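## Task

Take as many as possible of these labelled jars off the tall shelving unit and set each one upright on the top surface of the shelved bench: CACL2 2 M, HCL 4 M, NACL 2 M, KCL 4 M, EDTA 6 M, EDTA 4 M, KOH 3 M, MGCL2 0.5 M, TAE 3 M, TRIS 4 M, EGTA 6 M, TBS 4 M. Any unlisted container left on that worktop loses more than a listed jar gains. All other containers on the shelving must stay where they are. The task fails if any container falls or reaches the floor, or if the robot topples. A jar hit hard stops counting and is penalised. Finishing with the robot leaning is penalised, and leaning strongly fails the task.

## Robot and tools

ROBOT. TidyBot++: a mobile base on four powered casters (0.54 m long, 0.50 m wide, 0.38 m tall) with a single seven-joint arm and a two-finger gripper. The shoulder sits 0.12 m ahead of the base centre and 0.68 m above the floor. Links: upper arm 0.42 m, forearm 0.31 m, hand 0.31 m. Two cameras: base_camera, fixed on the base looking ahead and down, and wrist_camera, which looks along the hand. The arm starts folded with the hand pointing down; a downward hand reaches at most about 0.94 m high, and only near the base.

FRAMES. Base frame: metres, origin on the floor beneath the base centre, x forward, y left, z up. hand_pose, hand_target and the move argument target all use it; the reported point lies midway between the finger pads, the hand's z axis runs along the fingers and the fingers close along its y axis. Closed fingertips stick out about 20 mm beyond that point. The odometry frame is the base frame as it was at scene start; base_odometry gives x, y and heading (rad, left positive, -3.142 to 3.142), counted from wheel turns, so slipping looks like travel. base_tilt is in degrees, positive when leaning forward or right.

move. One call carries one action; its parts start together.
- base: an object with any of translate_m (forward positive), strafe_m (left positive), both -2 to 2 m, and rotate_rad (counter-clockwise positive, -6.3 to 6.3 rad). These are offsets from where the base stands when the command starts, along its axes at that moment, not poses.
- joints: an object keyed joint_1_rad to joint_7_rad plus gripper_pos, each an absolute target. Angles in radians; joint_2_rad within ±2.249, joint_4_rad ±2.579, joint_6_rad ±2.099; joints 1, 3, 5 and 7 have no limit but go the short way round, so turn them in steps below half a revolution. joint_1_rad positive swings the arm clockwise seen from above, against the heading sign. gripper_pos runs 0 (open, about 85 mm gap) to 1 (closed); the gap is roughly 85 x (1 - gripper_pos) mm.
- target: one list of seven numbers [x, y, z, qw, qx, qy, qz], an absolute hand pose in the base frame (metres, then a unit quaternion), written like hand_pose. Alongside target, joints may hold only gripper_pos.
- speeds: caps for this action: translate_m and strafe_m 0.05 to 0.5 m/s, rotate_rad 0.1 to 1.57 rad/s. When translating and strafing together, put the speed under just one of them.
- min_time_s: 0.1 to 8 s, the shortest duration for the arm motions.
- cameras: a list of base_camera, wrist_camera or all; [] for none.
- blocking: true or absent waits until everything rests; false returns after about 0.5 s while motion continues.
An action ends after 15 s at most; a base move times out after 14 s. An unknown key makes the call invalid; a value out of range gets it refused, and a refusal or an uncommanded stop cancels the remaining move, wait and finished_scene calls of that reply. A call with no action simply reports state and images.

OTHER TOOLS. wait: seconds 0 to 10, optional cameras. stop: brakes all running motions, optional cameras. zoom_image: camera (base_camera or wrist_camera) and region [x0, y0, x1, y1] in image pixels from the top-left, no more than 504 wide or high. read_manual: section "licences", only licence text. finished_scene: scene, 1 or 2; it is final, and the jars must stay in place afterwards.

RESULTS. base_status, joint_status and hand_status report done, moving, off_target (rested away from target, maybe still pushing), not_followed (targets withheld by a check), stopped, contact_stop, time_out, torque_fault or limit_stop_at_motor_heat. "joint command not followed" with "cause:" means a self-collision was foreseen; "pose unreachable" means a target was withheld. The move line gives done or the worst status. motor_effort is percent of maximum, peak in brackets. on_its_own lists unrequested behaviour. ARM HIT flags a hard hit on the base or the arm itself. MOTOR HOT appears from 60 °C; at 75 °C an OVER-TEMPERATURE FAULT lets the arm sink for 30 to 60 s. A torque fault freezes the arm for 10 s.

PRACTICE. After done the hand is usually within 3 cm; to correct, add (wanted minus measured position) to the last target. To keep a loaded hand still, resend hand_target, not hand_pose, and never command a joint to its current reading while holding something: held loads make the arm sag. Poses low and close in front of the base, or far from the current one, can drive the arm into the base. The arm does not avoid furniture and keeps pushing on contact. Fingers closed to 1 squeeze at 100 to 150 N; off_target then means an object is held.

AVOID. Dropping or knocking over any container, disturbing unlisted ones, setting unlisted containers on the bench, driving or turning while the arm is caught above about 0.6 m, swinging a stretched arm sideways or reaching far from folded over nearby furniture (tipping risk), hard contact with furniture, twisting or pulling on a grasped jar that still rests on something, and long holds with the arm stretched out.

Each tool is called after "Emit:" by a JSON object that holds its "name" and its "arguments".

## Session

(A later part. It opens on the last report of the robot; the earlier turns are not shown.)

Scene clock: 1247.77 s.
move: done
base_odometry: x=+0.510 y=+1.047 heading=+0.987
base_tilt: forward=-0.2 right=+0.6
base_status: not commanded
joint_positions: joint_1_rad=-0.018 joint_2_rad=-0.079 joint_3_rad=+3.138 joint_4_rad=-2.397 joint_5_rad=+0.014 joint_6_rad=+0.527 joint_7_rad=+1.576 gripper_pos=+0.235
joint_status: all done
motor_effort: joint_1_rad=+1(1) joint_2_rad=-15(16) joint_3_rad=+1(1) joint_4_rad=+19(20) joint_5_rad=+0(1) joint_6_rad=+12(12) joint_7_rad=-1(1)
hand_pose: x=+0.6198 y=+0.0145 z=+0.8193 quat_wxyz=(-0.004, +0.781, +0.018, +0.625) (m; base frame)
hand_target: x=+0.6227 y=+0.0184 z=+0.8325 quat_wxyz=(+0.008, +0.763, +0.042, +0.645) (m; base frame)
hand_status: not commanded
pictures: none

Emit:
{"name": "move", "arguments": {"joints": {"joint_2_rad": -0.066, "joint_4_rad": -2.414, "joint_6_rad": 0.607}, "min_time_s": 0.8}}

Emit:
{"name": "move", "arguments": {"joints": {"joint_2_rad": -0.060, "joint_4_rad": -2.423, "joint_6_rad": 0.619}, "min_time_s": 0.8}}

Emit:
{"name": "move", "arguments": {"joints": {"joint_2_rad": -0.054, "joint_4_rad": -2.432, "joint_6_rad": 0.631}, "min_time_s": 0.8, "cameras": ["wrist_camera"]}}

Scene clock: 1252.60 s.
move: done
base_odometry: x=+0.510 y=+1.047 heading=+0.987
base_tilt: forward=-0.2 right=+0.7
base_status: not commanded
joint_positions: joint_1_rad=-0.018 joint_2_rad=-0.074 joint_3_rad=+3.138 joint_4_rad=-2.405 joint_5_rad=+0.014 joint_6_rad=+0.540 joint_7_rad=+1.576 gripper_pos=+0.235
joint_status: all done
motor_effort: joint_1_rad=+0(1) joint_2_rad=-15(16) joint_3_rad=+1(2) joint_4_rad=+18(19) joint_5_rad=-1(1) joint_6_rad=+11(12) joint_7_rad=-1(1)
hand_pose: x=+0.6191 y=+0.0146 z=+0.8166 quat_wxyz=(-0.004, +0.780, +0.018, +0.625) (m; base frame)
hand_target: x=+0.6218 y=+0.0185 z=+0.8284 quat_wxyz=(+0.008, +0.764, +0.043, +0.644) (m; base frame)
hand_status: not commanded
pictures: none

Scene clock: 1253.70 s.
move: done
base_odometry: x=+0.510 y=+1.047 heading=+0.987
base_tilt: forward=-0.2 right=+0.7
base_status: not commanded
joint_positions: joint_1_rad=-0.018 joint_2_rad=-0.071 joint_3_rad=+3.138 joint_4_rad=-2.411 joint_5_rad=+0.014 joint_6_rad=+0.556 joint_7_rad=+1.576 gripper_pos=+0.235
joint_status: all done
motor_effort: joint_1_rad=+0(1) joint_2_rad=-15(16) joint_3_rad=+1(1) joint_4_rad=+18(19) joint_5_rad=+0(1) joint_6_rad=+11(12) joint_7_rad=-1(1)
hand_pose: x=+0.6188 y=+0.0146 z=+0.8166 quat_wxyz=(-0.004, +0.778, +0.018, +0.628) (m; base frame)
hand_target: x=+0.6208 y=+0.0186 z=+0.8243 quat_wxyz=(+0.008, +0.765, +0.043, +0.643) (m; base frame)
hand_status: not commanded
pictures: none

Scene clock: 1254.80 s.
move: done
base_odometry: x=+0.510 y=+1.047 heading=+0.987
base_tilt: forward=-0.2 right=+0.6
base_status: not commanded
joint_positions: joint_1_rad=-0.018 joint_2_rad=-0.068 joint_3_rad=+3.138 joint_4_rad=-2.418 joint_5_rad=+0.014 joint_6_rad=+0.571 joint_7_rad=+1.576 gripper_pos=+0.235
joint_status: all done
motor_effort: joint_1_rad=+0(1) joint_2_rad=-14(15) joint_3_rad=+1(1) joint_4_rad=+17(18) joint_5_rad=-1(1) joint_6_rad=+9(11) joint_7_rad=-1(1)
hand_pose: x=+0.6185 y=+0.0147 z=+0.8168 quat_wxyz=(-0.004, +0.776, +0.018, +0.630) (m; base frame)
hand_target: x=+0.6198 y=+0.0187 z=+0.8202 quat_wxyz=(+0.007, +0.765, +0.043, +0.642) (m; base frame)
hand_status: not commanded
pictures: wrist_camera
camera_calibration:
wrist_camera: T_world_to_cam=[[0.00927184, -0.999957, 0.000526946, 0.0118886], [-0.217655, -0.00253249, -0.976022, 0.985337], [0.975982, 0.00893483, -0.21767, -0.295273], [0, 0, 0, 1]] pos_world=[0.502535, 0.0170216, 0.897433]

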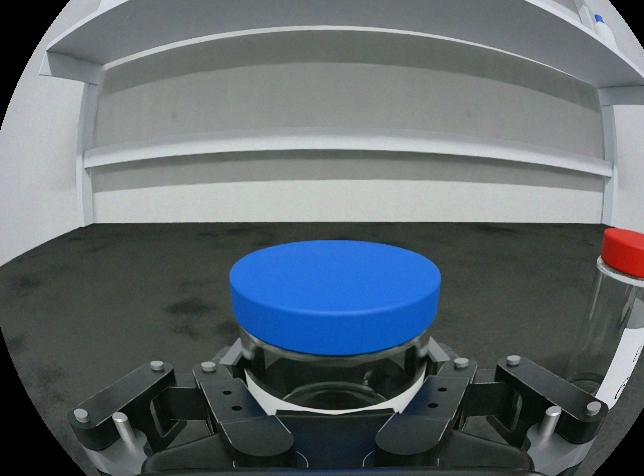

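Emit:
{"name": "move", "arguments": {"joints": {"gripper_pos": 0.16}}}

Emit:
{"name": "move", "arguments": {"joints": {"gripper_pos": 0.04}, "cameras": ["wrist_camera"]}}

Emit:
{"name": "move", "arguments": {"base": {"translate_m": -0.15}, "speeds": {"translate_m": 0.15}, "cameras": ["wrist_camera"]}}

Scene clock: 1258.30 s.
move: done
base_odometry: x=+0.510 y=+1.047 heading=+0.987
base_tilt: forward=-0.2 right=+0.7
base_status: not commanded
joint_positions: joint_1_rad=-0.018 joint_2_rad=-0.068 joint_3_rad=+3.138 joint_4_rad=-2.418 joint_5_rad=+0.014 joint_6_rad=+0.586 joint_7_rad=+1.576 gripper_pos=+0.160
joint_status: all done
motor_effort: joint_1_rad=+0(1) joint_2_rad=-13(15) joint_3_rad=+1(1) joint_4_rad=+15(18) joint_5_rad=+0(1) joint_6_rad=+9(11) joint_7_rad=-1(1)
hand_pose: x=+0.6194 y=+0.0148 z=+0.8209 quat_wxyz=(-0.004, +0.772, +0.018, +0.636) (m; base frame)
hand_target: x=+0.6198 y=+0.0187 z=+0.8202 quat_wxyz=(+0.007, +0.765, +0.043, +0.642) (m; base frame)
hand_status: not commanded
pictures: none

Scene clock: 1258.83 s.
move: done
base_odometry: x=+0.510 y=+1.047 heading=+0.987
base_tilt: forward=-0.2 right=+0.6
base_status: not commanded
joint_positions: joint_1_rad=-0.018 joint_2_rad=-0.068 joint_3_rad=+3.138 joint_4_rad=-2.418 joint_5_rad=+0.014 joint_6_rad=+0.586 joint_7_rad=+1.576 gripper_pos=+0.040
joint_status: all done
motor_effort: joint_1_rad=+0(1) joint_2_rad=-13(13) joint_3_rad=+1(1) joint_4_rad=+15(16) joint_5_rad=-1(1) joint_6_rad=+8(9) joint_7_rad=-1(1)
hand_pose: x=+0.6194 y=+0.0148 z=+0.8209 quat_wxyz=(-0.004, +0.772, +0.018, +0.636) (m; base frame)
hand_target: x=+0.6198 y=+0.0187 z=+0.8202 quat_wxyz=(+0.007, +0.765, +0.043, +0.642) (m; base frame)
hand_status: not commanded
pictures: wrist_camera
camera_calibration:
wrist_camera: T_world_to_cam=[[0.00948316, -0.999955, 0.000206548, 0.0120739], [-0.203914, -0.00213605, -0.978987, 0.98343], [0.978943, 0.00924177, -0.203925, -0.308348], [0, 0, 0, 1]] pos_world=[0.502275, 0.0170237, 0.899882]

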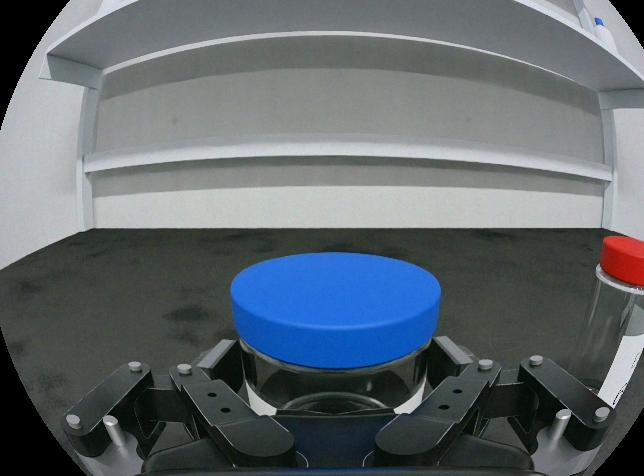

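Scene clock: 1260.50 s.
move: done
base_odometry: x=+0.428 y=+0.922 heading=+0.987
base_tilt: forward=-0.2 right=+0.6
base_status: done
joint_positions: joint_1_rad=-0.018 joint_2_rad=-0.062 joint_3_rad=+3.138 joint_4_rad=-2.419 joint_5_rad=+0.014 joint_6_rad=+0.587 joint_7_rad=+1.576 gripper_pos=+0.040
joint_status: not commanded
motor_effort: joint_1_rad=+1(1) joint_2_rad=-13(15) joint_3_rad=+1(2) joint_4_rad=+16(17) joint_5_rad=+0(1) joint_6_rad=+9(9) joint_7_rad=-1(1)
hand_pose: x=+0.6201 y=+0.0148 z=+0.8181 quat_wxyz=(-0.004, +0.773, +0.018, +0.634) (m; base frame)
hand_target: x=+0.6198 y=+0.0187 z=+0.8202 quat_wxyz=(+0.007, +0.765, +0.043, +0.642) (m; base frame)
hand_status: not commanded
pictures: wrist_camera
camera_calibration:
wrist_camera: T_world_to_cam=[[0.00950378, -0.999955, 0.000256398, 0.0120087], [-0.208902, -0.0022362, -0.977934, 0.983048], [0.97789, 0.00924051, -0.208914, -0.304854], [0, 0, 0, 1]] pos_world=[0.50336, 0.0170234, 0.897665]

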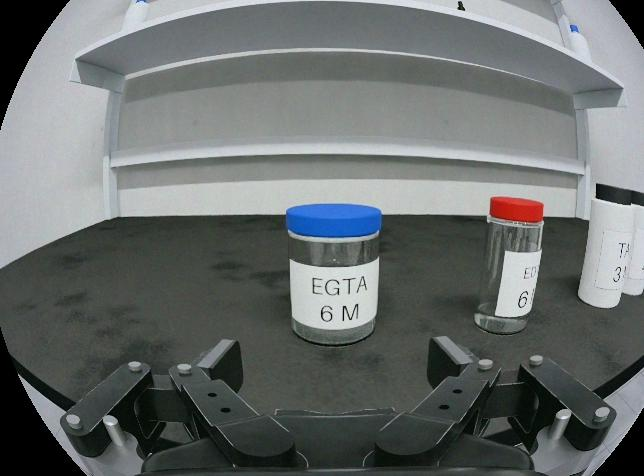

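Emit:
{"name": "move", "arguments": {"base": {"translate_m": -0.35}, "joints": {"gripper_pos": 0}}}

Emit:
{"name": "move", "arguments": {"base": {"translate_m": -1.505, "strafe_m": -0.5, "rotate_rad": 3.1416}, "speeds": {"rotate_rad": 1.2}, "joints": {"joint_2_rad": 0.835, "joint_4_rad": -2.10, "joint_6_rad": 1.19}, "min_time_s": 1.5, "cameras": ["wrist_camera", "base_camera"]}}

Scene clock: 1296.83 s.
move: done
base_odometry: x=+0.235 y=+0.630 heading=+0.987
base_tilt: forward=-0.2 right=+0.7
base_status: done
joint_positions: joint_1_rad=-0.018 joint_2_rad=-0.060 joint_3_rad=+3.138 joint_4_rad=-2.421 joint_5_rad=+0.014 joint_6_rad=+0.589 joint_7_rad=+1.576 gripper_pos=+0.000
joint_status: all done
motor_effort: joint_1_rad=+0(1) joint_2_rad=-13(15) joint_3_rad=+1(2) joint_4_rad=+15(17) joint_5_rad=-1(1) joint_6_rad=+8(9) joint_7_rad=+0(1)
hand_pose: x=+0.6197 y=+0.0148 z=+0.8163 quat_wxyz=(-0.004, +0.774, +0.018, +0.632) (m; base frame)
hand_target: x=+0.6198 y=+0.0187 z=+0.8202 quat_wxyz=(+0.007, +0.765, +0.043, +0.642) (m; base frame)
hand_status: not commanded
pictures: none

Scene clock: 1301.90 s.
move: done
base_odometry: x=-0.177 y=-0.902 heading=-2.154
base_tilt: forward=-0.2 right=+0.7
base_status: done
joint_positions: joint_1_rad=-0.025 joint_2_rad=+0.815 joint_3_rad=+3.138 joint_4_rad=-2.107 joint_5_rad=+0.014 joint_6_rad=+1.146 joint_7_rad=+1.576 gripper_pos=+0.000
joint_status: all done
motor_effort: joint_1_rad=+0(4) joint_2_rad=-31(33) joint_3_rad=+0(3) joint_4_rad=+8(16) joint_5_rad=+0(2) joint_6_rad=+8(10) joint_7_rad=+0(1)
hand_pose: x=+0.7981 y=+0.0246 z=+0.6001 quat_wxyz=(-0.011, +0.776, +0.018, +0.631) (m; base frame)
hand_target: x=+0.8014 y=+0.0265 z=+0.6025 quat_wxyz=(-0.003, +0.765, +0.040, +0.643) (m; base frame)
hand_status: not commanded
pictures: base_camera, wrist_camera
camera_calibration:
wrist_camera: T_world_to_cam=[[0.0193105, -0.999766, -0.00977479, 0.0183626], [-0.216071, 0.00537256, -0.976363, 0.811732], [0.976187, 0.0209661, -0.215917, -0.519314], [0, 0, 0, 1]] pos_world=[0.681984, 0.0248851, 0.680595]

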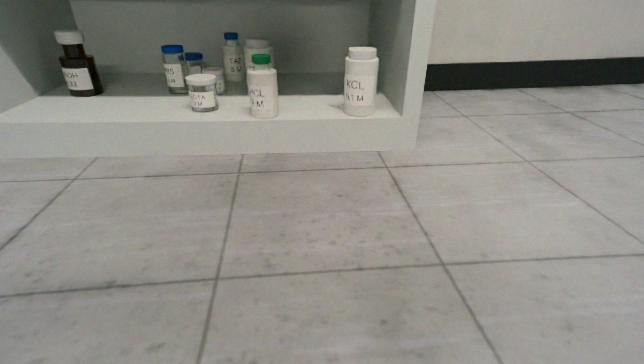

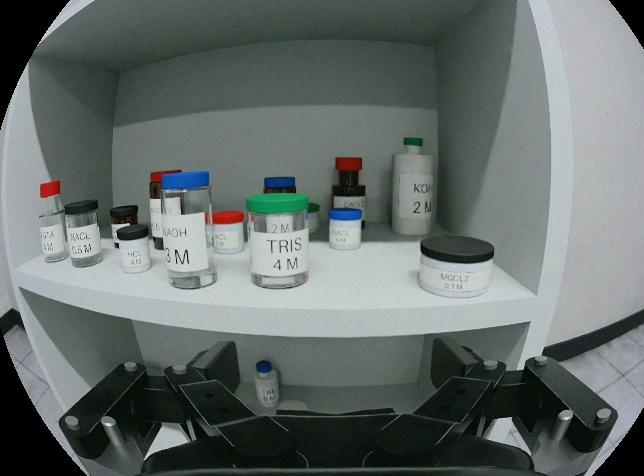

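Emit:
{"name": "zoom_image", "arguments": {"camera": "wrist_camera", "region": [30, 150, 380, 300]}}

Emit:
{"name": "zoom_image", "arguments": {"camera": "base_camera", "region": [40, 20, 400, 130]}}

Scaled by 1.440.

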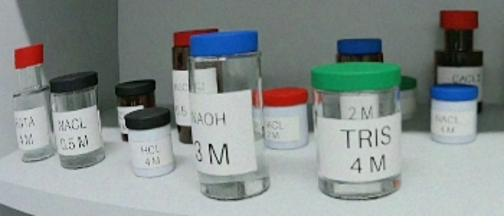

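Scaled by 1.400.

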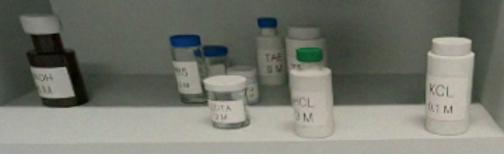

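Emit:
{"name": "move", "arguments": {"base": {"translate_m": 0.19, "strafe_m": 0.08}, "speeds": {"translate_m": 0.25}, "cameras": ["wrist_camera"]}}

Emit:
{"name": "zoom_image", "arguments": {"camera": "wrist_camera", "region": [20, 170, 340, 330]}}

Scene clock: 1313.67 s.
move: done
base_odometry: x=-0.215 y=-1.105 heading=-2.154
base_tilt: forward=-0.2 right=+0.6
base_status: done
joint_positions: joint_1_rad=-0.025 joint_2_rad=+0.816 joint_3_rad=+3.138 joint_4_rad=-2.105 joint_5_rad=+0.014 joint_6_rad=+1.147 joint_7_rad=+1.576 gripper_pos=+0.000
joint_status: not commanded
motor_effort: joint_1_rad=+1(2) joint_2_rad=-31(32) joint_3_rad=+0(1) joint_4_rad=+9(10) joint_5_rad=-1(1) joint_6_rad=+8(9) joint_7_rad=-1(1)
hand_pose: x=+0.7987 y=+0.0246 z=+0.6007 quat_wxyz=(-0.011, +0.775, +0.018, +0.632) (m; base frame)
hand_target: x=+0.8014 y=+0.0265 z=+0.6025 quat_wxyz=(-0.003, +0.765, +0.040, +0.643) (m; base frame)
hand_status: not commanded
pictures: wrist_camera
camera_calibration:
wrist_camera: T_world_to_cam=[[0.0193121, -0.999765, -0.00983165, 0.0183955], [-0.213985, 0.00547255, -0.976822, 0.811006], [0.976646, 0.0209683, -0.213829, -0.521379], [0, 0, 0, 1]] pos_world=[0.682391, 0.0248854, 0.680903]

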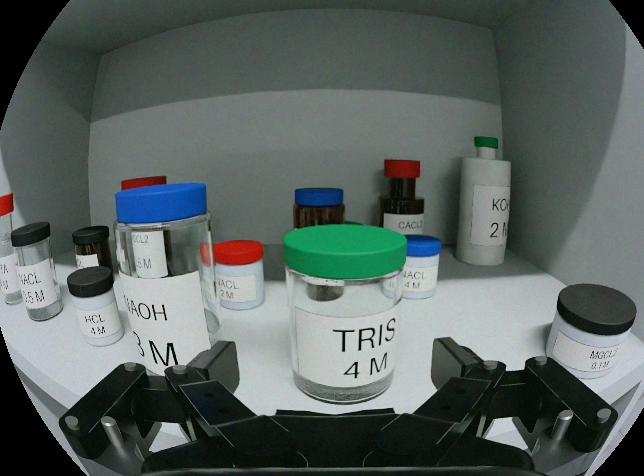

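Scaled by 1.575.

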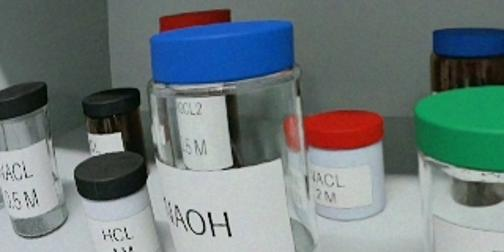

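Emit:
{"name": "move", "arguments": {"base": {"translate_m": 0.055, "strafe_m": -0.006}, "speeds": {"translate_m": 0.12}, "cameras": ["wrist_camera"]}}

Scene clock: 1321.00 s.
move: done
base_odometry: x=-0.250 y=-1.147 heading=-2.154
base_tilt: forward=-0.2 right=+0.7
base_status: done
joint_positions: joint_1_rad=-0.025 joint_2_rad=+0.816 joint_3_rad=+3.138 joint_4_rad=-2.103 joint_5_rad=+0.014 joint_6_rad=+1.147 joint_7_rad=+1.576 gripper_pos=+0.000
joint_status: not commanded
motor_effort: joint_1_rad=+1(2) joint_2_rad=-31(33) joint_3_rad=+0(1) joint_4_rad=+9(10) joint_5_rad=-1(1) joint_6_rad=+8(9) joint_7_rad=-1(1)
hand_pose: x=+0.7992 y=+0.0246 z=+0.6011 quat_wxyz=(-0.011, +0.774, +0.018, +0.632) (m; base frame)
hand_target: x=+0.8014 y=+0.0265 z=+0.6025 quat_wxyz=(-0.003, +0.765, +0.040, +0.643) (m; base frame)
hand_status: not commanded
pictures: wrist_camera
camera_calibration:
wrist_camera: T_world_to_cam=[[0.0193258, -0.999765, -0.00980388, 0.0183615], [-0.212586, 0.00547253, -0.977127, 0.810545], [0.976951, 0.0209679, -0.212431, -0.522891], [0, 0, 0, 1]] pos_world=[0.682795, 0.0248854, 0.681108]

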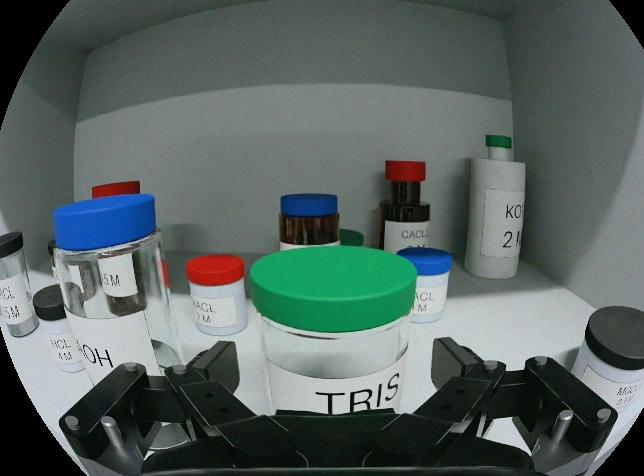

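Emit:
{"name": "move", "arguments": {"base": {"translate_m": 0.031}, "speeds": {"translate_m": 0.08}, "joints": {"joint_2_rad": 0.85}, "cameras": ["wrist_camera"]}}

Scene clock: 1325.40 s.
move: done
base_odometry: x=-0.268 y=-1.173 heading=-2.154
base_tilt: forward=-0.1 right=+0.7
base_status: done
joint_positions: joint_1_rad=-0.025 joint_2_rad=+0.827 joint_3_rad=+3.138 joint_4_rad=-2.103 joint_5_rad=+0.014 joint_6_rad=+1.148 joint_7_rad=+1.576 gripper_pos=+0.000
joint_status: all done
motor_effort: joint_1_rad=+1(2) joint_2_rad=-31(32) joint_3_rad=+0(1) joint_4_rad=+8(10) joint_5_rad=-1(1) joint_6_rad=+8(9) joint_7_rad=-1(1)
hand_pose: x=+0.7985 y=+0.0246 z=+0.5943 quat_wxyz=(-0.011, +0.777, +0.018, +0.629) (m; base frame)
hand_target: x=+0.8001 y=+0.0265 z=+0.5923 quat_wxyz=(-0.003, +0.770, +0.040, +0.637) (m; base frame)
hand_status: not commanded
pictures: wrist_camera
camera_calibration:
wrist_camera: T_world_to_cam=[[0.0192713, -0.999766, -0.00979289, 0.0183332], [-0.221945, 0.00527256, -0.975045, 0.809949], [0.974869, 0.0209639, -0.221792, -0.516434], [0, 0, 0, 1]] pos_world=[0.682867, 0.0248849, 0.675375]

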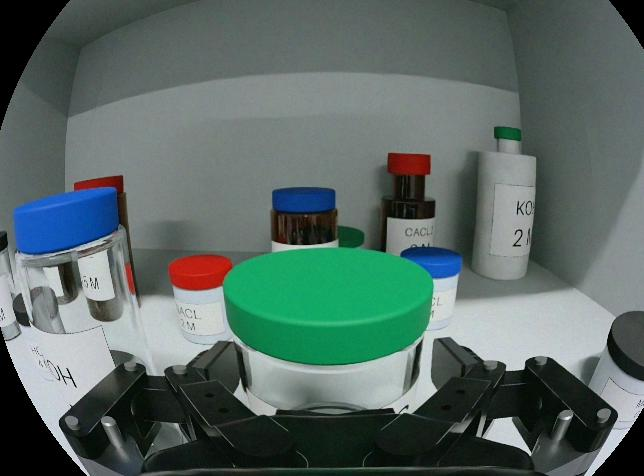

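Emit:
{"name": "move", "arguments": {"base": {"translate_m": 0.003, "strafe_m": 0.002}, "speeds": {"translate_m": 0.05}, "joints": {"gripper_pos": 0.12}, "cameras": ["wrist_camera"]}}

Emit:
{"name": "move", "arguments": {"joints": {"gripper_pos": 0.22}}}

Emit:
{"name": "move", "arguments": {"joints": {"gripper_pos": 0.34}, "cameras": ["wrist_camera"]}}

Scene clock: 1357.00 s.
move: done
base_odometry: x=-0.268 y=-1.177 heading=-2.154
base_tilt: forward=-0.1 right=+0.6
base_status: done
joint_positions: joint_1_rad=-0.025 joint_2_rad=+0.827 joint_3_rad=+3.138 joint_4_rad=-2.103 joint_5_rad=+0.014 joint_6_rad=+1.148 joint_7_rad=+1.576 gripper_pos=+0.120
joint_status: all done
motor_effort: joint_1_rad=+0(3) joint_2_rad=-31(32) joint_3_rad=+0(1) joint_4_rad=+8(8) joint_5_rad=-1(1) joint_6_rad=+8(9) joint_7_rad=-1(1)
hand_pose: x=+0.7986 y=+0.0245 z=+0.5942 quat_wxyz=(-0.011, +0.777, +0.018, +0.629) (m; base frame)
hand_target: x=+0.8001 y=+0.0265 z=+0.5923 quat_wxyz=(-0.003, +0.770, +0.040, +0.637) (m; base frame)
hand_status: not commanded
pictures: wrist_camera
camera_calibration:
wrist_camera: T_world_to_cam=[[0.0191734, -0.999768, -0.00977296, 0.0183853], [-0.221945, 0.00527487, -0.975045, 0.809851], [0.974871, 0.020864, -0.221792, -0.516456], [0, 0, 0, 1]] pos_world=[0.682867, 0.0248845, 0.675275]

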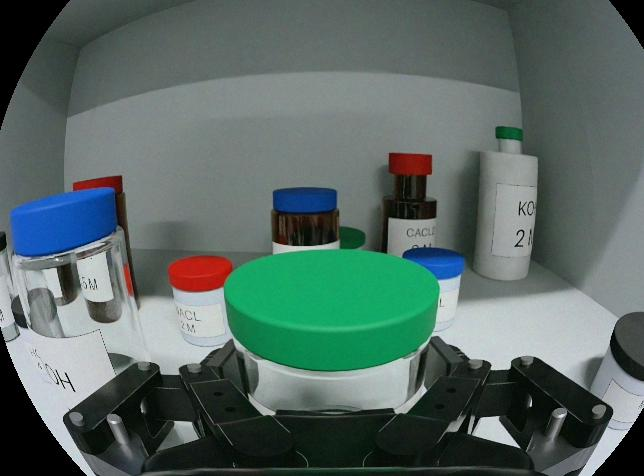

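Scene clock: 1357.53 s.
move: done
base_odometry: x=-0.268 y=-1.177 heading=-2.154
base_tilt: forward=-0.2 right=+0.6
base_status: not commanded
joint_positions: joint_1_rad=-0.025 joint_2_rad=+0.827 joint_3_rad=+3.138 joint_4_rad=-2.103 joint_5_rad=+0.014 joint_6_rad=+1.148 joint_7_rad=+1.576 gripper_pos=+0.214
joint_status: all done
motor_effort: joint_1_rad=+1(1) joint_2_rad=-31(32) joint_3_rad=+1(1) joint_4_rad=+8(9) joint_5_rad=+0(2) joint_6_rad=+8(9) joint_7_rad=+0(1)
hand_pose: x=+0.7986 y=+0.0245 z=+0.5943 quat_wxyz=(-0.011, +0.777, +0.018, +0.629) (m; base frame)
hand_target: x=+0.8001 y=+0.0265 z=+0.5923 quat_wxyz=(-0.003, +0.770, +0.040, +0.637) (m; base frame)
hand_status: not commanded
pictures: none

Scene clock: 1358.07 s.
move: off_target
base_odometry: x=-0.268 y=-1.177 heading=-2.154
base_tilt: forward=-0.2 right=+0.6
base_status: not commanded
joint_positions: joint_1_rad=-0.025 joint_2_rad=+0.827 joint_3_rad=+3.138 joint_4_rad=-2.103 joint_5_rad=+0.014 joint_6_rad=+1.149 joint_7_rad=+1.576 gripper_pos=+0.233
joint_status: gripper_pos off_target (ended at +0.233, target +0.340)
motor_effort: joint_1_rad=+0(1) joint_2_rad=-31(32) joint_3_rad=+1(1) joint_4_rad=+8(9) joint_5_rad=-2(2) joint_6_rad=+8(9) joint_7_rad=+0(1)
hand_pose: x=+0.7986 y=+0.0245 z=+0.5944 quat_wxyz=(-0.011, +0.777, +0.018, +0.629) (m; base frame)
hand_target: x=+0.8001 y=+0.0265 z=+0.5923 quat_wxyz=(-0.003, +0.770, +0.040, +0.637) (m; base frame)
hand_status: not commanded
pictures: wrist_camera
camera_calibration:
wrist_camera: T_world_to_cam=[[0.0191829, -0.999768, -0.00975734, 0.0183702], [-0.221161, 0.0052743, -0.975223, 0.809634], [0.975049, 0.0208656, -0.221009, -0.517064], [0, 0, 0, 1]] pos_world=[0.682869, 0.0248845, 0.675478]

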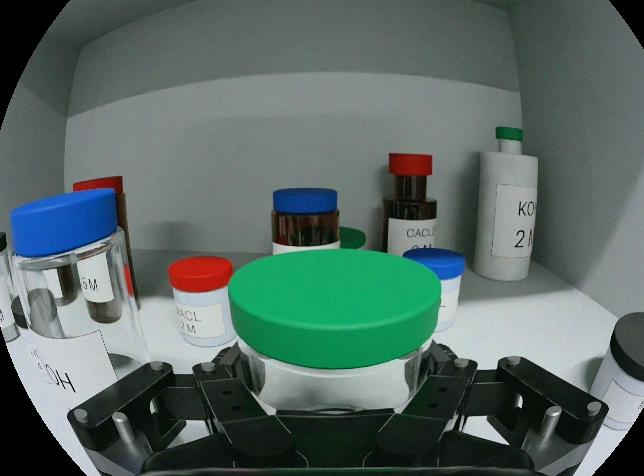

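Emit:
{"name": "move", "arguments": {"joints": {"joint_2_rad": 0.65, "joint_4_rad": -2.10, "joint_6_rad": 0.95}, "min_time_s": 1.5, "cameras": ["wrist_camera"]}}

Emit:
{"name": "move", "arguments": {"base": {"translate_m": -0.12}, "speeds": {"translate_m": 0.12}, "joints": {"joint_2_rad": 0.6}}}

Emit:
{"name": "move", "arguments": {"base": {"translate_m": -0.35}, "speeds": {"translate_m": 0.35}, "joints": {"joint_2_rad": -0.22, "joint_4_rad": -2.24, "joint_6_rad": 0.22}, "min_time_s": 2, "cameras": ["wrist_camera"]}}

Scene clock: 1364.80 s.
move: done
base_odometry: x=-0.268 y=-1.177 heading=-2.154
base_tilt: forward=-0.2 right=+0.7
base_status: not commanded
joint_positions: joint_1_rad=-0.025 joint_2_rad=+0.701 joint_3_rad=+3.138 joint_4_rad=-2.103 joint_5_rad=+0.014 joint_6_rad=+0.986 joint_7_rad=+1.576 gripper_pos=+0.233
joint_status: all done
motor_effort: joint_1_rad=+1(1) joint_2_rad=-32(34) joint_3_rad=+0(1) joint_4_rad=+11(12) joint_5_rad=-1(1) joint_6_rad=+10(11) joint_7_rad=-1(1)
hand_pose: x=+0.7959 y=+0.0242 z=+0.6307 quat_wxyz=(-0.010, +0.789, +0.019, +0.615) (m; base frame)
hand_target: x=+0.7962 y=+0.0250 z=+0.6554 quat_wxyz=(+0.000, +0.782, +0.042, +0.622) (m; base frame)
hand_status: not commanded
pictures: wrist_camera
camera_calibration:
wrist_camera: T_world_to_cam=[[0.0186852, -0.999802, -0.00680976, 0.0169785], [-0.256427, 0.00179103, -0.966562, 0.867138], [0.966383, 0.0198066, -0.256343, -0.477162], [0, 0, 0, 1]] pos_world=[0.683162, 0.024873, 0.715941]

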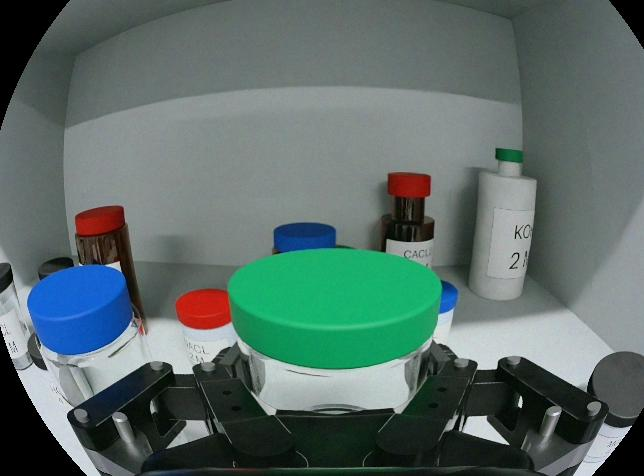

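Scene clock: 1366.40 s.
move: done
base_odometry: x=-0.201 y=-1.077 heading=-2.154
base_tilt: forward=-0.2 right=+0.7
base_status: done
joint_positions: joint_1_rad=-0.025 joint_2_rad=+0.646 joint_3_rad=+3.138 joint_4_rad=-2.103 joint_5_rad=+0.014 joint_6_rad=+0.981 joint_7_rad=+1.576 gripper_pos=+0.233
joint_status: all done
motor_effort: joint_1_rad=+0(1) joint_2_rad=-32(35) joint_3_rad=+1(1) joint_4_rad=+12(13) joint_5_rad=-1(2) joint_6_rad=+10(12) joint_7_rad=-1(1)
hand_pose: x=+0.7973 y=+0.0242 z=+0.6665 quat_wxyz=(-0.010, +0.773, +0.019, +0.634) (m; base frame)
hand_target: x=+0.7967 y=+0.0250 z=+0.6893 quat_wxyz=(+0.001, +0.766, +0.042, +0.641) (m; base frame)
hand_status: not commanded
pictures: none

Scene clock: 1368.73 s.
move: done
base_odometry: x=-0.008 y=-0.785 heading=-2.154
base_tilt: forward=-0.2 right=+0.7
base_status: done
joint_positions: joint_1_rad=-0.025 joint_2_rad=-0.188 joint_3_rad=+3.138 joint_4_rad=-2.227 joint_5_rad=+0.014 joint_6_rad=+0.260 joint_7_rad=+1.576 gripper_pos=+0.233
joint_status: all done
motor_effort: joint_1_rad=+1(2) joint_2_rad=-13(35) joint_3_rad=+1(2) joint_4_rad=+20(21) joint_5_rad=+0(1) joint_6_rad=+10(11) joint_7_rad=+0(1)
hand_pose: x=+0.6251 y=+0.0173 z=+0.8889 quat_wxyz=(-0.004, +0.777, +0.020, +0.630) (m; base frame)
hand_target: x=+0.6133 y=+0.0139 z=+0.8851 quat_wxyz=(+0.015, +0.782, +0.041, +0.621) (m; base frame)
hand_status: not commanded
pictures: wrist_camera
camera_calibration:
wrist_camera: T_world_to_cam=[[0.0128834, -0.99991, 0.00364762, 0.00932536], [-0.218795, -0.00637857, -0.97575, 1.05764], [0.975686, 0.0117729, -0.218858, -0.284852], [0, 0, 0, 1]] pos_world=[0.509212, 0.0194243, 0.969611]

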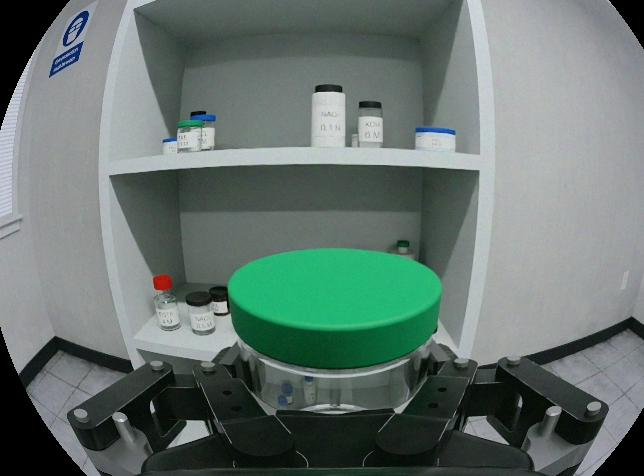

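Emit:
{"name": "move", "arguments": {"base": {"translate_m": -1.609, "strafe_m": -0.696, "rotate_rad": -3.1416}, "speeds": {"rotate_rad": 1.0}, "cameras": ["wrist_camera", "base_camera"]}}

Scene clock: 1379.73 s.
move: done
base_odometry: x=+0.297 y=+0.942 heading=+0.987
base_tilt: forward=-0.1 right=+0.6
base_status: done
joint_positions: joint_1_rad=-0.025 joint_2_rad=-0.189 joint_3_rad=+3.139 joint_4_rad=-2.228 joint_5_rad=+0.014 joint_6_rad=+0.255 joint_7_rad=+1.576 gripper_pos=+0.233
joint_status: not commanded
motor_effort: joint_1_rad=+0(3) joint_2_rad=-13(15) joint_3_rad=+1(4) joint_4_rad=+20(21) joint_5_rad=-1(2) joint_6_rad=+10(11) joint_7_rad=-1(1)
hand_pose: x=+0.6245 y=+0.0164 z=+0.8875 quat_wxyz=(-0.004, +0.778, +0.020, +0.628) (m; base frame)
hand_target: x=+0.6133 y=+0.0139 z=+0.8851 quat_wxyz=(+0.015, +0.782, +0.041, +0.621) (m; base frame)
hand_status: not commanded
pictures: base_camera, wrist_camera
camera_calibration:
wrist_camera: T_world_to_cam=[[0.0112312, -0.999931, 0.00343383, 0.00977485], [-0.223193, -0.00585426, -0.974757, 1.05796], [0.97471, 0.0101812, -0.223243, -0.280071], [0, 0, 0, 1]] pos_world=[0.509007, 0.0188192, 0.968697]

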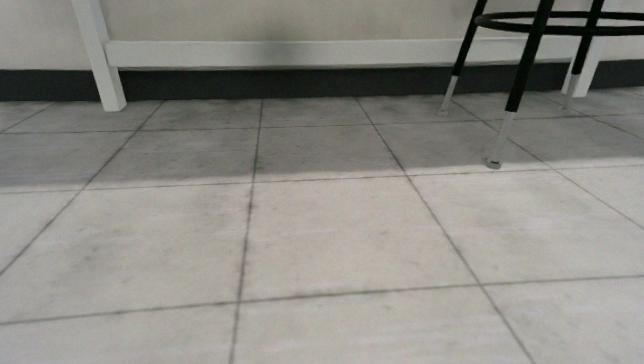

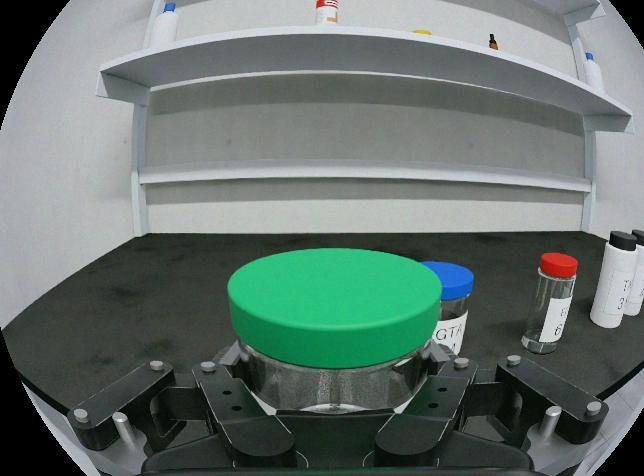

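Emit:
{"name": "move", "arguments": {"base": {"translate_m": 0.208, "strafe_m": 0.035}, "speeds": {"translate_m": 0.2}}}

Emit:
{"name": "move", "arguments": {"joints": {"joint_2_rad": -0.115, "joint_4_rad": -2.345, "joint_6_rad": 0.50}, "min_time_s": 1.5, "cameras": ["wrist_camera"]}}

Emit:
{"name": "move", "arguments": {"joints": {"joint_2_rad": -0.095, "joint_4_rad": -2.375, "joint_6_rad": 0.545}, "min_time_s": 1}}

Emit:
{"name": "move", "arguments": {"joints": {"joint_2_rad": -0.086, "joint_4_rad": -2.385, "joint_6_rad": 0.565}, "min_time_s": 0.8}}

Emit:
{"name": "move", "arguments": {"joints": {"joint_2_rad": -0.079, "joint_4_rad": -2.395, "joint_6_rad": 0.58}, "min_time_s": 0.8, "cameras": ["wrist_camera"]}}

Scene clock: 1396.20 s.
move: done
base_odometry: x=+0.383 y=+1.135 heading=+0.987
base_tilt: forward=-0.1 right=+0.7
base_status: done
joint_positions: joint_1_rad=-0.025 joint_2_rad=-0.196 joint_3_rad=+3.139 joint_4_rad=-2.230 joint_5_rad=+0.014 joint_6_rad=+0.254 joint_7_rad=+1.576 gripper_pos=+0.233
joint_status: not commanded
motor_effort: joint_1_rad=+0(1) joint_2_rad=-13(15) joint_3_rad=+1(2) joint_4_rad=+21(21) joint_5_rad=+0(1) joint_6_rad=+10(11) joint_7_rad=+0(1)
hand_pose: x=+0.6225 y=+0.0164 z=+0.8892 quat_wxyz=(-0.004, +0.777, +0.020, +0.629) (m; base frame)
hand_target: x=+0.6133 y=+0.0139 z=+0.8851 quat_wxyz=(+0.015, +0.782, +0.041, +0.621) (m; base frame)
hand_status: not commanded
pictures: none

Scene clock: 1398.30 s.
move: done
base_odometry: x=+0.383 y=+1.135 heading=+0.987
base_tilt: forward=-0.2 right=+0.7
base_status: not commanded
joint_positions: joint_1_rad=-0.025 joint_2_rad=-0.124 joint_3_rad=+3.139 joint_4_rad=-2.333 joint_5_rad=+0.014 joint_6_rad=+0.440 joint_7_rad=+1.576 gripper_pos=+0.233
joint_status: all done
motor_effort: joint_1_rad=+1(1) joint_2_rad=-14(14) joint_3_rad=+1(2) joint_4_rad=+19(21) joint_5_rad=+0(1) joint_6_rad=+10(11) joint_7_rad=+0(1)
hand_pose: x=+0.6243 y=+0.0172 z=+0.8509 quat_wxyz=(-0.005, +0.773, +0.020, +0.634) (m; base frame)
hand_target: x=+0.6262 y=+0.0175 z=+0.8578 quat_wxyz=(+0.010, +0.760, +0.042, +0.648) (m; base frame)
hand_status: not commanded
pictures: wrist_camera
camera_calibration:
wrist_camera: T_world_to_cam=[[0.0135588, -0.999907, 0.00170519, 0.0106628], [-0.208761, -0.00449858, -0.977956, 1.01599], [0.977873, 0.012904, -0.208803, -0.302272], [0, 0, 0, 1]] pos_world=[0.507538, 0.0191328, 0.930457]

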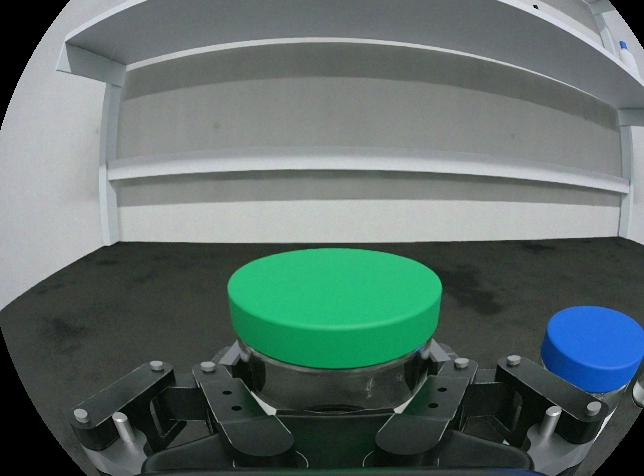

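Scene clock: 1399.60 s.
move: done
base_odometry: x=+0.383 y=+1.135 heading=+0.987
base_tilt: forward=-0.2 right=+0.7
base_status: not commanded
joint_positions: joint_1_rad=-0.025 joint_2_rad=-0.107 joint_3_rad=+3.139 joint_4_rad=-2.362 joint_5_rad=+0.014 joint_6_rad=+0.484 joint_7_rad=+1.576 gripper_pos=+0.233
joint_status: all done
motor_effort: joint_1_rad=+1(1) joint_2_rad=-14(15) joint_3_rad=+1(2) joint_4_rad=+18(20) joint_5_rad=-1(1) joint_6_rad=+10(11) joint_7_rad=-1(1)
hand_pose: x=+0.6224 y=+0.0173 z=+0.8392 quat_wxyz=(-0.005, +0.774, +0.020, +0.633) (m; base frame)
hand_target: x=+0.6244 y=+0.0179 z=+0.8450 quat_wxyz=(+0.009, +0.762, +0.042, +0.647) (m; base frame)
hand_status: not commanded
pictures: none

Scene clock: 1400.70 s.
move: done
base_odometry: x=+0.383 y=+1.135 heading=+0.987
base_tilt: forward=-0.1 right=+0.6
base_status: not commanded
joint_positions: joint_1_rad=-0.025 joint_2_rad=-0.098 joint_3_rad=+3.139 joint_4_rad=-2.372 joint_5_rad=+0.014 joint_6_rad=+0.504 joint_7_rad=+1.576 gripper_pos=+0.233
joint_status: all done
motor_effort: joint_1_rad=+1(1) joint_2_rad=-14(15) joint_3_rad=+1(1) joint_4_rad=+18(19) joint_5_rad=-1(1) joint_6_rad=+10(12) joint_7_rad=+0(1)
hand_pose: x=+0.6225 y=+0.0174 z=+0.8358 quat_wxyz=(-0.006, +0.774, +0.020, +0.633) (m; base frame)
hand_target: x=+0.6243 y=+0.0181 z=+0.8411 quat_wxyz=(+0.009, +0.761, +0.042, +0.647) (m; base frame)
hand_status: not commanded
pictures: none

Scene clock: 1401.80 s.
move: done
base_odometry: x=+0.383 y=+1.135 heading=+0.987
base_tilt: forward=-0.2 right=+0.7
base_status: not commanded
joint_positions: joint_1_rad=-0.025 joint_2_rad=-0.091 joint_3_rad=+3.139 joint_4_rad=-2.382 joint_5_rad=+0.014 joint_6_rad=+0.519 joint_7_rad=+1.576 gripper_pos=+0.233
joint_status: all done
motor_effort: joint_1_rad=+1(1) joint_2_rad=-14(15) joint_3_rad=+1(2) joint_4_rad=+17(19) joint_5_rad=-1(1) joint_6_rad=+11(11) joint_7_rad=+0(1)
hand_pose: x=+0.6218 y=+0.0174 z=+0.8314 quat_wxyz=(-0.006, +0.774, +0.020, +0.633) (m; base frame)
hand_target: x=+0.6235 y=+0.0183 z=+0.8368 quat_wxyz=(+0.009, +0.762, +0.042, +0.646) (m; base frame)
hand_status: not commanded
pictures: wrist_camera
camera_calibration:
wrist_camera: T_world_to_cam=[[0.0144273, -0.999896, 0.000881942, 0.0110432], [-0.211471, -0.00391337, -0.977376, 0.99765], [0.977278, 0.0139144, -0.211506, -0.301255], [0, 0, 0, 1]] pos_world=[0.505225, 0.019138, 0.911352]

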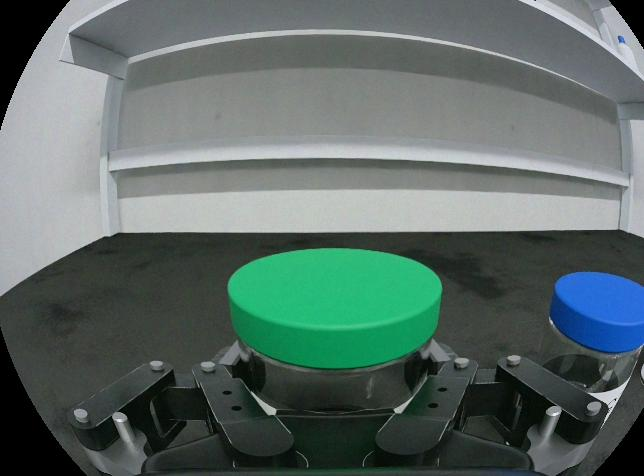

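Emit:
{"name": "move", "arguments": {"joints": {"joint_2_rad": -0.066, "joint_4_rad": -2.41, "joint_6_rad": 0.595}, "min_time_s": 1}}

Emit:
{"name": "move", "arguments": {"joints": {"joint_2_rad": -0.060, "joint_4_rad": -2.419, "joint_6_rad": 0.605}, "min_time_s": 0.8}}

Emit:
{"name": "move", "arguments": {"joints": {"joint_2_rad": -0.055, "joint_4_rad": -2.427, "joint_6_rad": 0.616}, "min_time_s": 0.8, "cameras": ["wrist_camera"]}}

Scene clock: 1409.03 s.
move: done
base_odometry: x=+0.383 y=+1.135 heading=+0.987
base_tilt: forward=-0.2 right=+0.7
base_status: not commanded
joint_positions: joint_1_rad=-0.025 joint_2_rad=-0.078 joint_3_rad=+3.139 joint_4_rad=-2.397 joint_5_rad=+0.014 joint_6_rad=+0.534 joint_7_rad=+1.576 gripper_pos=+0.233
joint_status: all done
motor_effort: joint_1_rad=+1(1) joint_2_rad=-14(15) joint_3_rad=+1(2) joint_4_rad=+18(19) joint_5_rad=-1(1) joint_6_rad=+10(11) joint_7_rad=-1(1)
hand_pose: x=+0.6205 y=+0.0174 z=+0.8214 quat_wxyz=(-0.006, +0.778, +0.020, +0.628) (m; base frame)
hand_target: x=+0.6222 y=+0.0184 z=+0.8268 quat_wxyz=(+0.008, +0.766, +0.043, +0.641) (m; base frame)
hand_status: not commanded
pictures: none

Scene clock: 1410.13 s.
move: done
base_odometry: x=+0.383 y=+1.135 heading=+0.987
base_tilt: forward=-0.2 right=+0.7
base_status: not commanded
joint_positions: joint_1_rad=-0.025 joint_2_rad=-0.074 joint_3_rad=+3.139 joint_4_rad=-2.404 joint_5_rad=+0.014 joint_6_rad=+0.546 joint_7_rad=+1.576 gripper_pos=+0.233
joint_status: all done
motor_effort: joint_1_rad=+1(1) joint_2_rad=-14(15) joint_3_rad=+1(1) joint_4_rad=+17(18) joint_5_rad=-1(1) joint_6_rad=+10(11) joint_7_rad=-1(1)
hand_pose: x=+0.6198 y=+0.0174 z=+0.8193 quat_wxyz=(-0.006, +0.778, +0.020, +0.628) (m; base frame)
hand_target: x=+0.6211 y=+0.0185 z=+0.8221 quat_wxyz=(+0.008, +0.768, +0.043, +0.639) (m; base frame)
hand_status: not commanded
pictures: none

Scene clock: 1411.23 s.
move: done
base_odometry: x=+0.383 y=+1.135 heading=+0.987
base_tilt: forward=-0.2 right=+0.7
base_status: not commanded
joint_positions: joint_1_rad=-0.025 joint_2_rad=-0.072 joint_3_rad=+3.139 joint_4_rad=-2.410 joint_5_rad=+0.014 joint_6_rad=+0.561 joint_7_rad=+1.576 gripper_pos=+0.233
joint_status: all done
motor_effort: joint_1_rad=+0(1) joint_2_rad=-14(14) joint_3_rad=+1(1) joint_4_rad=+17(18) joint_5_rad=+0(2) joint_6_rad=+9(11) joint_7_rad=-1(1)
hand_pose: x=+0.6195 y=+0.0175 z=+0.8194 quat_wxyz=(-0.006, +0.776, +0.020, +0.630) (m; base frame)
hand_target: x=+0.6202 y=+0.0186 z=+0.8187 quat_wxyz=(+0.008, +0.768, +0.043, +0.639) (m; base frame)
hand_status: not commanded
pictures: wrist_camera
camera_calibration:
wrist_camera: T_world_to_cam=[[0.0148804, -0.999889, 0.000500319, 0.0111971], [-0.21724, -0.00372138, -0.976111, 0.987867], [0.976005, 0.0144162, -0.217271, -0.296073], [0, 0, 0, 1]] pos_world=[0.503405, 0.0191403, 0.899934]

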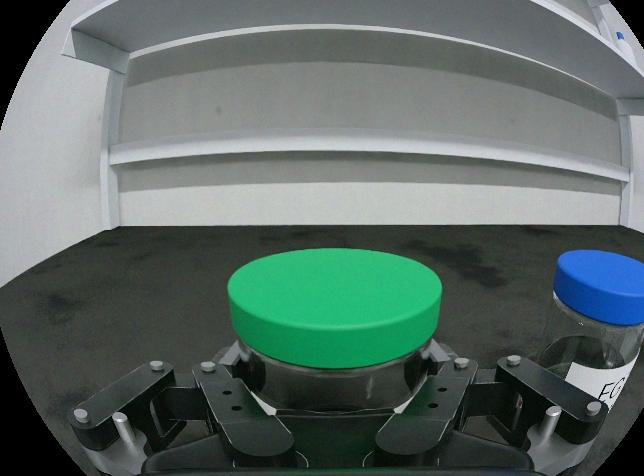

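Emit:
{"name": "move", "arguments": {"joints": {"gripper_pos": 0.17}}}

Emit:
{"name": "move", "arguments": {"joints": {"gripper_pos": 0.06}, "cameras": ["wrist_camera"]}}

Scene clock: 1416.07 s.
move: done
base_odometry: x=+0.383 y=+1.135 heading=+0.987
base_tilt: forward=-0.2 right=+0.6
base_status: not commanded
joint_positions: joint_1_rad=-0.025 joint_2_rad=-0.071 joint_3_rad=+3.139 joint_4_rad=-2.410 joint_5_rad=+0.014 joint_6_rad=+0.570 joint_7_rad=+1.576 gripper_pos=+0.170
joint_status: all done
motor_effort: joint_1_rad=+1(1) joint_2_rad=-13(14) joint_3_rad=+1(1) joint_4_rad=+16(17) joint_5_rad=-1(1) joint_6_rad=+8(10) joint_7_rad=-1(1)
hand_pose: x=+0.6200 y=+0.0175 z=+0.8220 quat_wxyz=(-0.006, +0.773, +0.020, +0.634) (m; base frame)
hand_target: x=+0.6202 y=+0.0186 z=+0.8187 quat_wxyz=(+0.008, +0.768, +0.043, +0.639) (m; base frame)
hand_status: not commanded
pictures: none

Scene clock: 1416.60 s.
move: done
base_odometry: x=+0.383 y=+1.135 heading=+0.987
base_tilt: forward=-0.2 right=+0.7
base_status: not commanded
joint_positions: joint_1_rad=-0.025 joint_2_rad=-0.071 joint_3_rad=+3.139 joint_4_rad=-2.410 joint_5_rad=+0.014 joint_6_rad=+0.570 joint_7_rad=+1.576 gripper_pos=+0.060
joint_status: all done
motor_effort: joint_1_rad=+1(1) joint_2_rad=-13(13) joint_3_rad=+1(2) joint_4_rad=+15(16) joint_5_rad=-1(1) joint_6_rad=+9(9) joint_7_rad=-1(1)
hand_pose: x=+0.6200 y=+0.0175 z=+0.8220 quat_wxyz=(-0.006, +0.773, +0.020, +0.634) (m; base frame)
hand_target: x=+0.6202 y=+0.0186 z=+0.8187 quat_wxyz=(+0.008, +0.768, +0.043, +0.639) (m; base frame)
hand_status: not commanded
pictures: wrist_camera
camera_calibration:
wrist_camera: T_world_to_cam=[[0.0149171, -0.999889, 0.000321497, 0.0113426], [-0.20839, -0.00342341, -0.97804, 0.986702], [0.977932, 0.0145226, -0.208418, -0.304502], [0, 0, 0, 1]] pos_world=[0.503232, 0.0191414, 0.901566]

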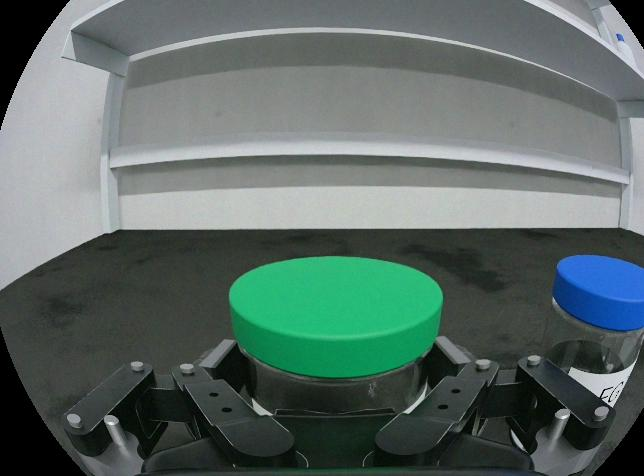

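Emit:
{"name": "move", "arguments": {"base": {"translate_m": -0.15}, "speeds": {"translate_m": 0.18}, "joints": {"gripper_pos": 0.0}}}

Emit:
{"name": "move", "arguments": {"base": {"translate_m": -0.35}, "cameras": ["wrist_camera"]}}

Emit:
{"name": "move", "arguments": {"base": {"translate_m": -1.38, "strafe_m": -0.762, "rotate_rad": 3.1416}, "speeds": {"rotate_rad": 1.2}}}

Emit:
{"name": "move", "arguments": {"joints": {"joint_2_rad": 0.835, "joint_4_rad": -2.10, "joint_6_rad": 1.19}, "cameras": ["wrist_camera"]}}

Scene clock: 1427.23 s.
move: done
base_odometry: x=+0.300 y=+1.009 heading=+0.987
base_tilt: forward=-0.2 right=+0.6
base_status: done
joint_positions: joint_1_rad=-0.025 joint_2_rad=-0.065 joint_3_rad=+3.139 joint_4_rad=-2.412 joint_5_rad=+0.014 joint_6_rad=+0.572 joint_7_rad=+1.576 gripper_pos=+0.000
joint_status: all done
motor_effort: joint_1_rad=+1(1) joint_2_rad=-13(15) joint_3_rad=+1(2) joint_4_rad=+15(17) joint_5_rad=-1(1) joint_6_rad=+8(9) joint_7_rad=+0(1)
hand_pose: x=+0.6206 y=+0.0176 z=+0.8181 quat_wxyz=(-0.006, +0.775, +0.020, +0.631) (m; base frame)
hand_target: x=+0.6202 y=+0.0186 z=+0.8187 quat_wxyz=(+0.008, +0.768, +0.043, +0.639) (m; base frame)
hand_status: not commanded
pictures: none

Scene clock: 1429.17 s.
move: done
base_odometry: x=+0.107 y=+0.717 heading=+0.987
base_tilt: forward=-0.2 right=+0.6
base_status: done
joint_positions: joint_1_rad=-0.025 joint_2_rad=-0.062 joint_3_rad=+3.139 joint_4_rad=-2.415 joint_5_rad=+0.014 joint_6_rad=+0.573 joint_7_rad=+1.576 gripper_pos=+0.000
joint_status: not commanded
motor_effort: joint_1_rad=+0(1) joint_2_rad=-13(15) joint_3_rad=+1(2) joint_4_rad=+15(17) joint_5_rad=+0(1) joint_6_rad=+9(9) joint_7_rad=-1(1)
hand_pose: x=+0.6201 y=+0.0176 z=+0.8155 quat_wxyz=(-0.006, +0.777, +0.020, +0.629) (m; base frame)
hand_target: x=+0.6202 y=+0.0186 z=+0.8187 quat_wxyz=(+0.008, +0.768, +0.043, +0.639) (m; base frame)
hand_status: not commanded
pictures: wrist_camera
camera_calibration:
wrist_camera: T_world_to_cam=[[0.0149795, -0.999888, 0.000443474, 0.0112869], [-0.219632, -0.00372303, -0.975576, 0.985266], [0.975468, 0.0145162, -0.219663, -0.295316], [0, 0, 0, 1]] pos_world=[0.504297, 0.0192407, 0.896326]

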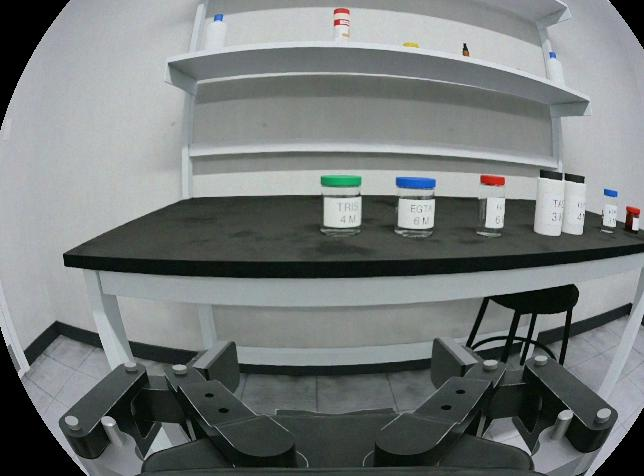

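Scene clock: 1434.27 s.
move: done
base_odometry: x=-0.018 y=-0.854 heading=-2.154
base_tilt: forward=-0.2 right=+0.6
base_status: done
joint_positions: joint_1_rad=-0.025 joint_2_rad=-0.061 joint_3_rad=+3.139 joint_4_rad=-2.415 joint_5_rad=+0.014 joint_6_rad=+0.575 joint_7_rad=+1.576 gripper_pos=+0.000
joint_status: not commanded
motor_effort: joint_1_rad=+1(2) joint_2_rad=-13(15) joint_3_rad=+1(3) joint_4_rad=+16(16) joint_5_rad=-1(2) joint_6_rad=+8(9) joint_7_rad=-1(1)
hand_pose: x=+0.6204 y=+0.0176 z=+0.8152 quat_wxyz=(-0.006, +0.777, +0.020, +0.629) (m; base frame)
hand_target: x=+0.6202 y=+0.0186 z=+0.8187 quat_wxyz=(+0.008, +0.768, +0.043, +0.639) (m; base frame)
hand_status: not commanded
pictures: none

Scene clock: 1436.73 s.
move: done
base_odometry: x=-0.018 y=-0.854 heading=-2.154
base_tilt: forward=-0.2 right=+0.6
base_status: not commanded
joint_positions: joint_1_rad=-0.025 joint_2_rad=+0.814 joint_3_rad=+3.139 joint_4_rad=-2.114 joint_5_rad=+0.014 joint_6_rad=+1.141 joint_7_rad=+1.576 gripper_pos=+0.000
joint_status: all done
motor_effort: joint_1_rad=+0(1) joint_2_rad=-31(32) joint_3_rad=+0(1) joint_4_rad=+8(16) joint_5_rad=-1(2) joint_6_rad=+8(10) joint_7_rad=-1(1)
hand_pose: x=+0.7951 y=+0.0236 z=+0.5968 quat_wxyz=(-0.011, +0.779, +0.018, +0.627) (m; base frame)
hand_target: x=+0.8013 y=+0.0265 z=+0.6025 quat_wxyz=(-0.003, +0.765, +0.040, +0.643) (m; base frame)
hand_status: not commanded
pictures: wrist_camera
camera_calibration:
wrist_camera: T_world_to_cam=[[0.0180668, -0.9998, -0.00861338, 0.0177361], [-0.226601, 0.00429615, -0.973978, 0.814826], [0.97382, 0.0195485, -0.226478, -0.508758], [0, 0, 0, 1]] pos_world=[0.679759, 0.0241774, 0.678553]

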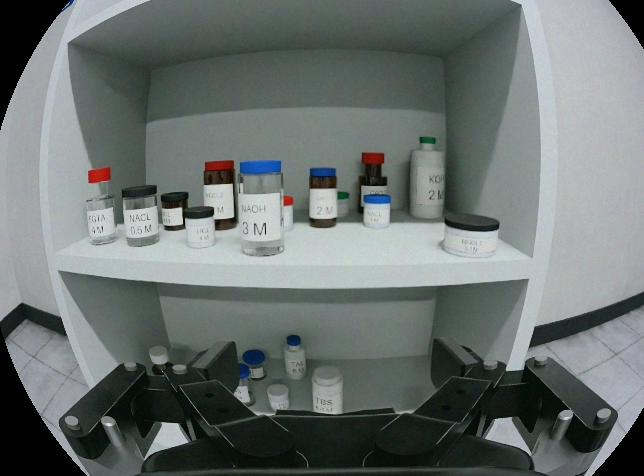

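Emit:
{"name": "zoom_image", "arguments": {"camera": "wrist_camera", "region": [80, 140, 420, 290]}}

Emit:
{"name": "zoom_image", "arguments": {"camera": "wrist_camera", "region": [140, 330, 380, 430]}}

Scaled by 1.482.

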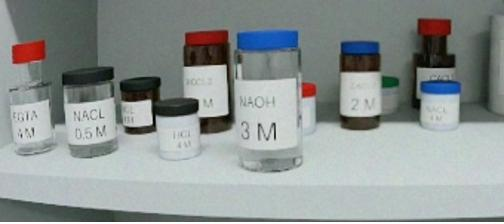

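Scaled by 2.100.

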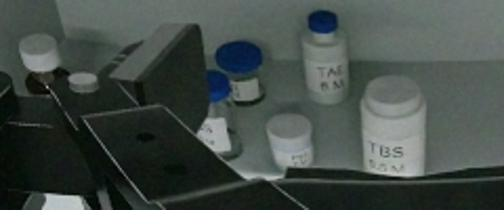

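Emit:
{"name": "move", "arguments": {"base": {"translate_m": 0.22, "strafe_m": -0.181, "rotate_rad": 0.24}, "speeds": {"rotate_rad": 0.5}, "joints": {"joint_2_rad": 0.81, "joint_4_rad": -2.10, "joint_6_rad": 1.165}, "cameras": ["wrist_camera"]}}

Scene clock: 1481.20 s.
move: done
base_odometry: x=-0.291 y=-0.938 heading=-1.914
base_tilt: forward=-0.2 right=+0.6
base_status: done
joint_positions: joint_1_rad=-0.014 joint_2_rad=+0.814 joint_3_rad=+3.143 joint_4_rad=-2.109 joint_5_rad=+0.014 joint_6_rad=+1.142 joint_7_rad=+1.576 gripper_pos=+0.000
joint_status: all done
motor_effort: joint_1_rad=+1(6) joint_2_rad=-31(32) joint_3_rad=+1(4) joint_4_rad=+8(9) joint_5_rad=-1(3) joint_6_rad=+8(9) joint_7_rad=+0(1)
hand_pose: x=+0.7974 y=+0.0142 z=+0.5990 quat_wxyz=(-0.005, +0.777, +0.014, +0.629) (m; base frame)
hand_target: x=+0.8019 y=+0.0264 z=+0.6119 quat_wxyz=(-0.003, +0.765, +0.041, +0.643) (m; base frame)
hand_status: not commanded
pictures: wrist_camera
camera_calibration:
wrist_camera: T_world_to_cam=[[0.00443222, -0.999972, -0.00604768, 0.0176153], [-0.220423, 0.00492203, -0.975392, 0.813398], [0.975394, 0.00565621, -0.220395, -0.515114], [0, 0, 0, 1]] pos_world=[0.681653, 0.0165248, 0.679959]

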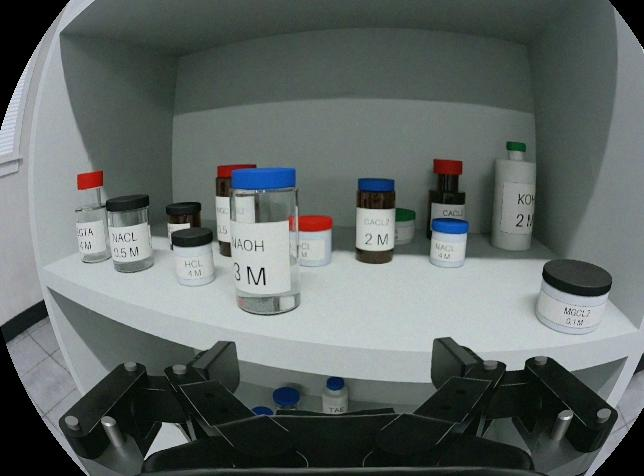

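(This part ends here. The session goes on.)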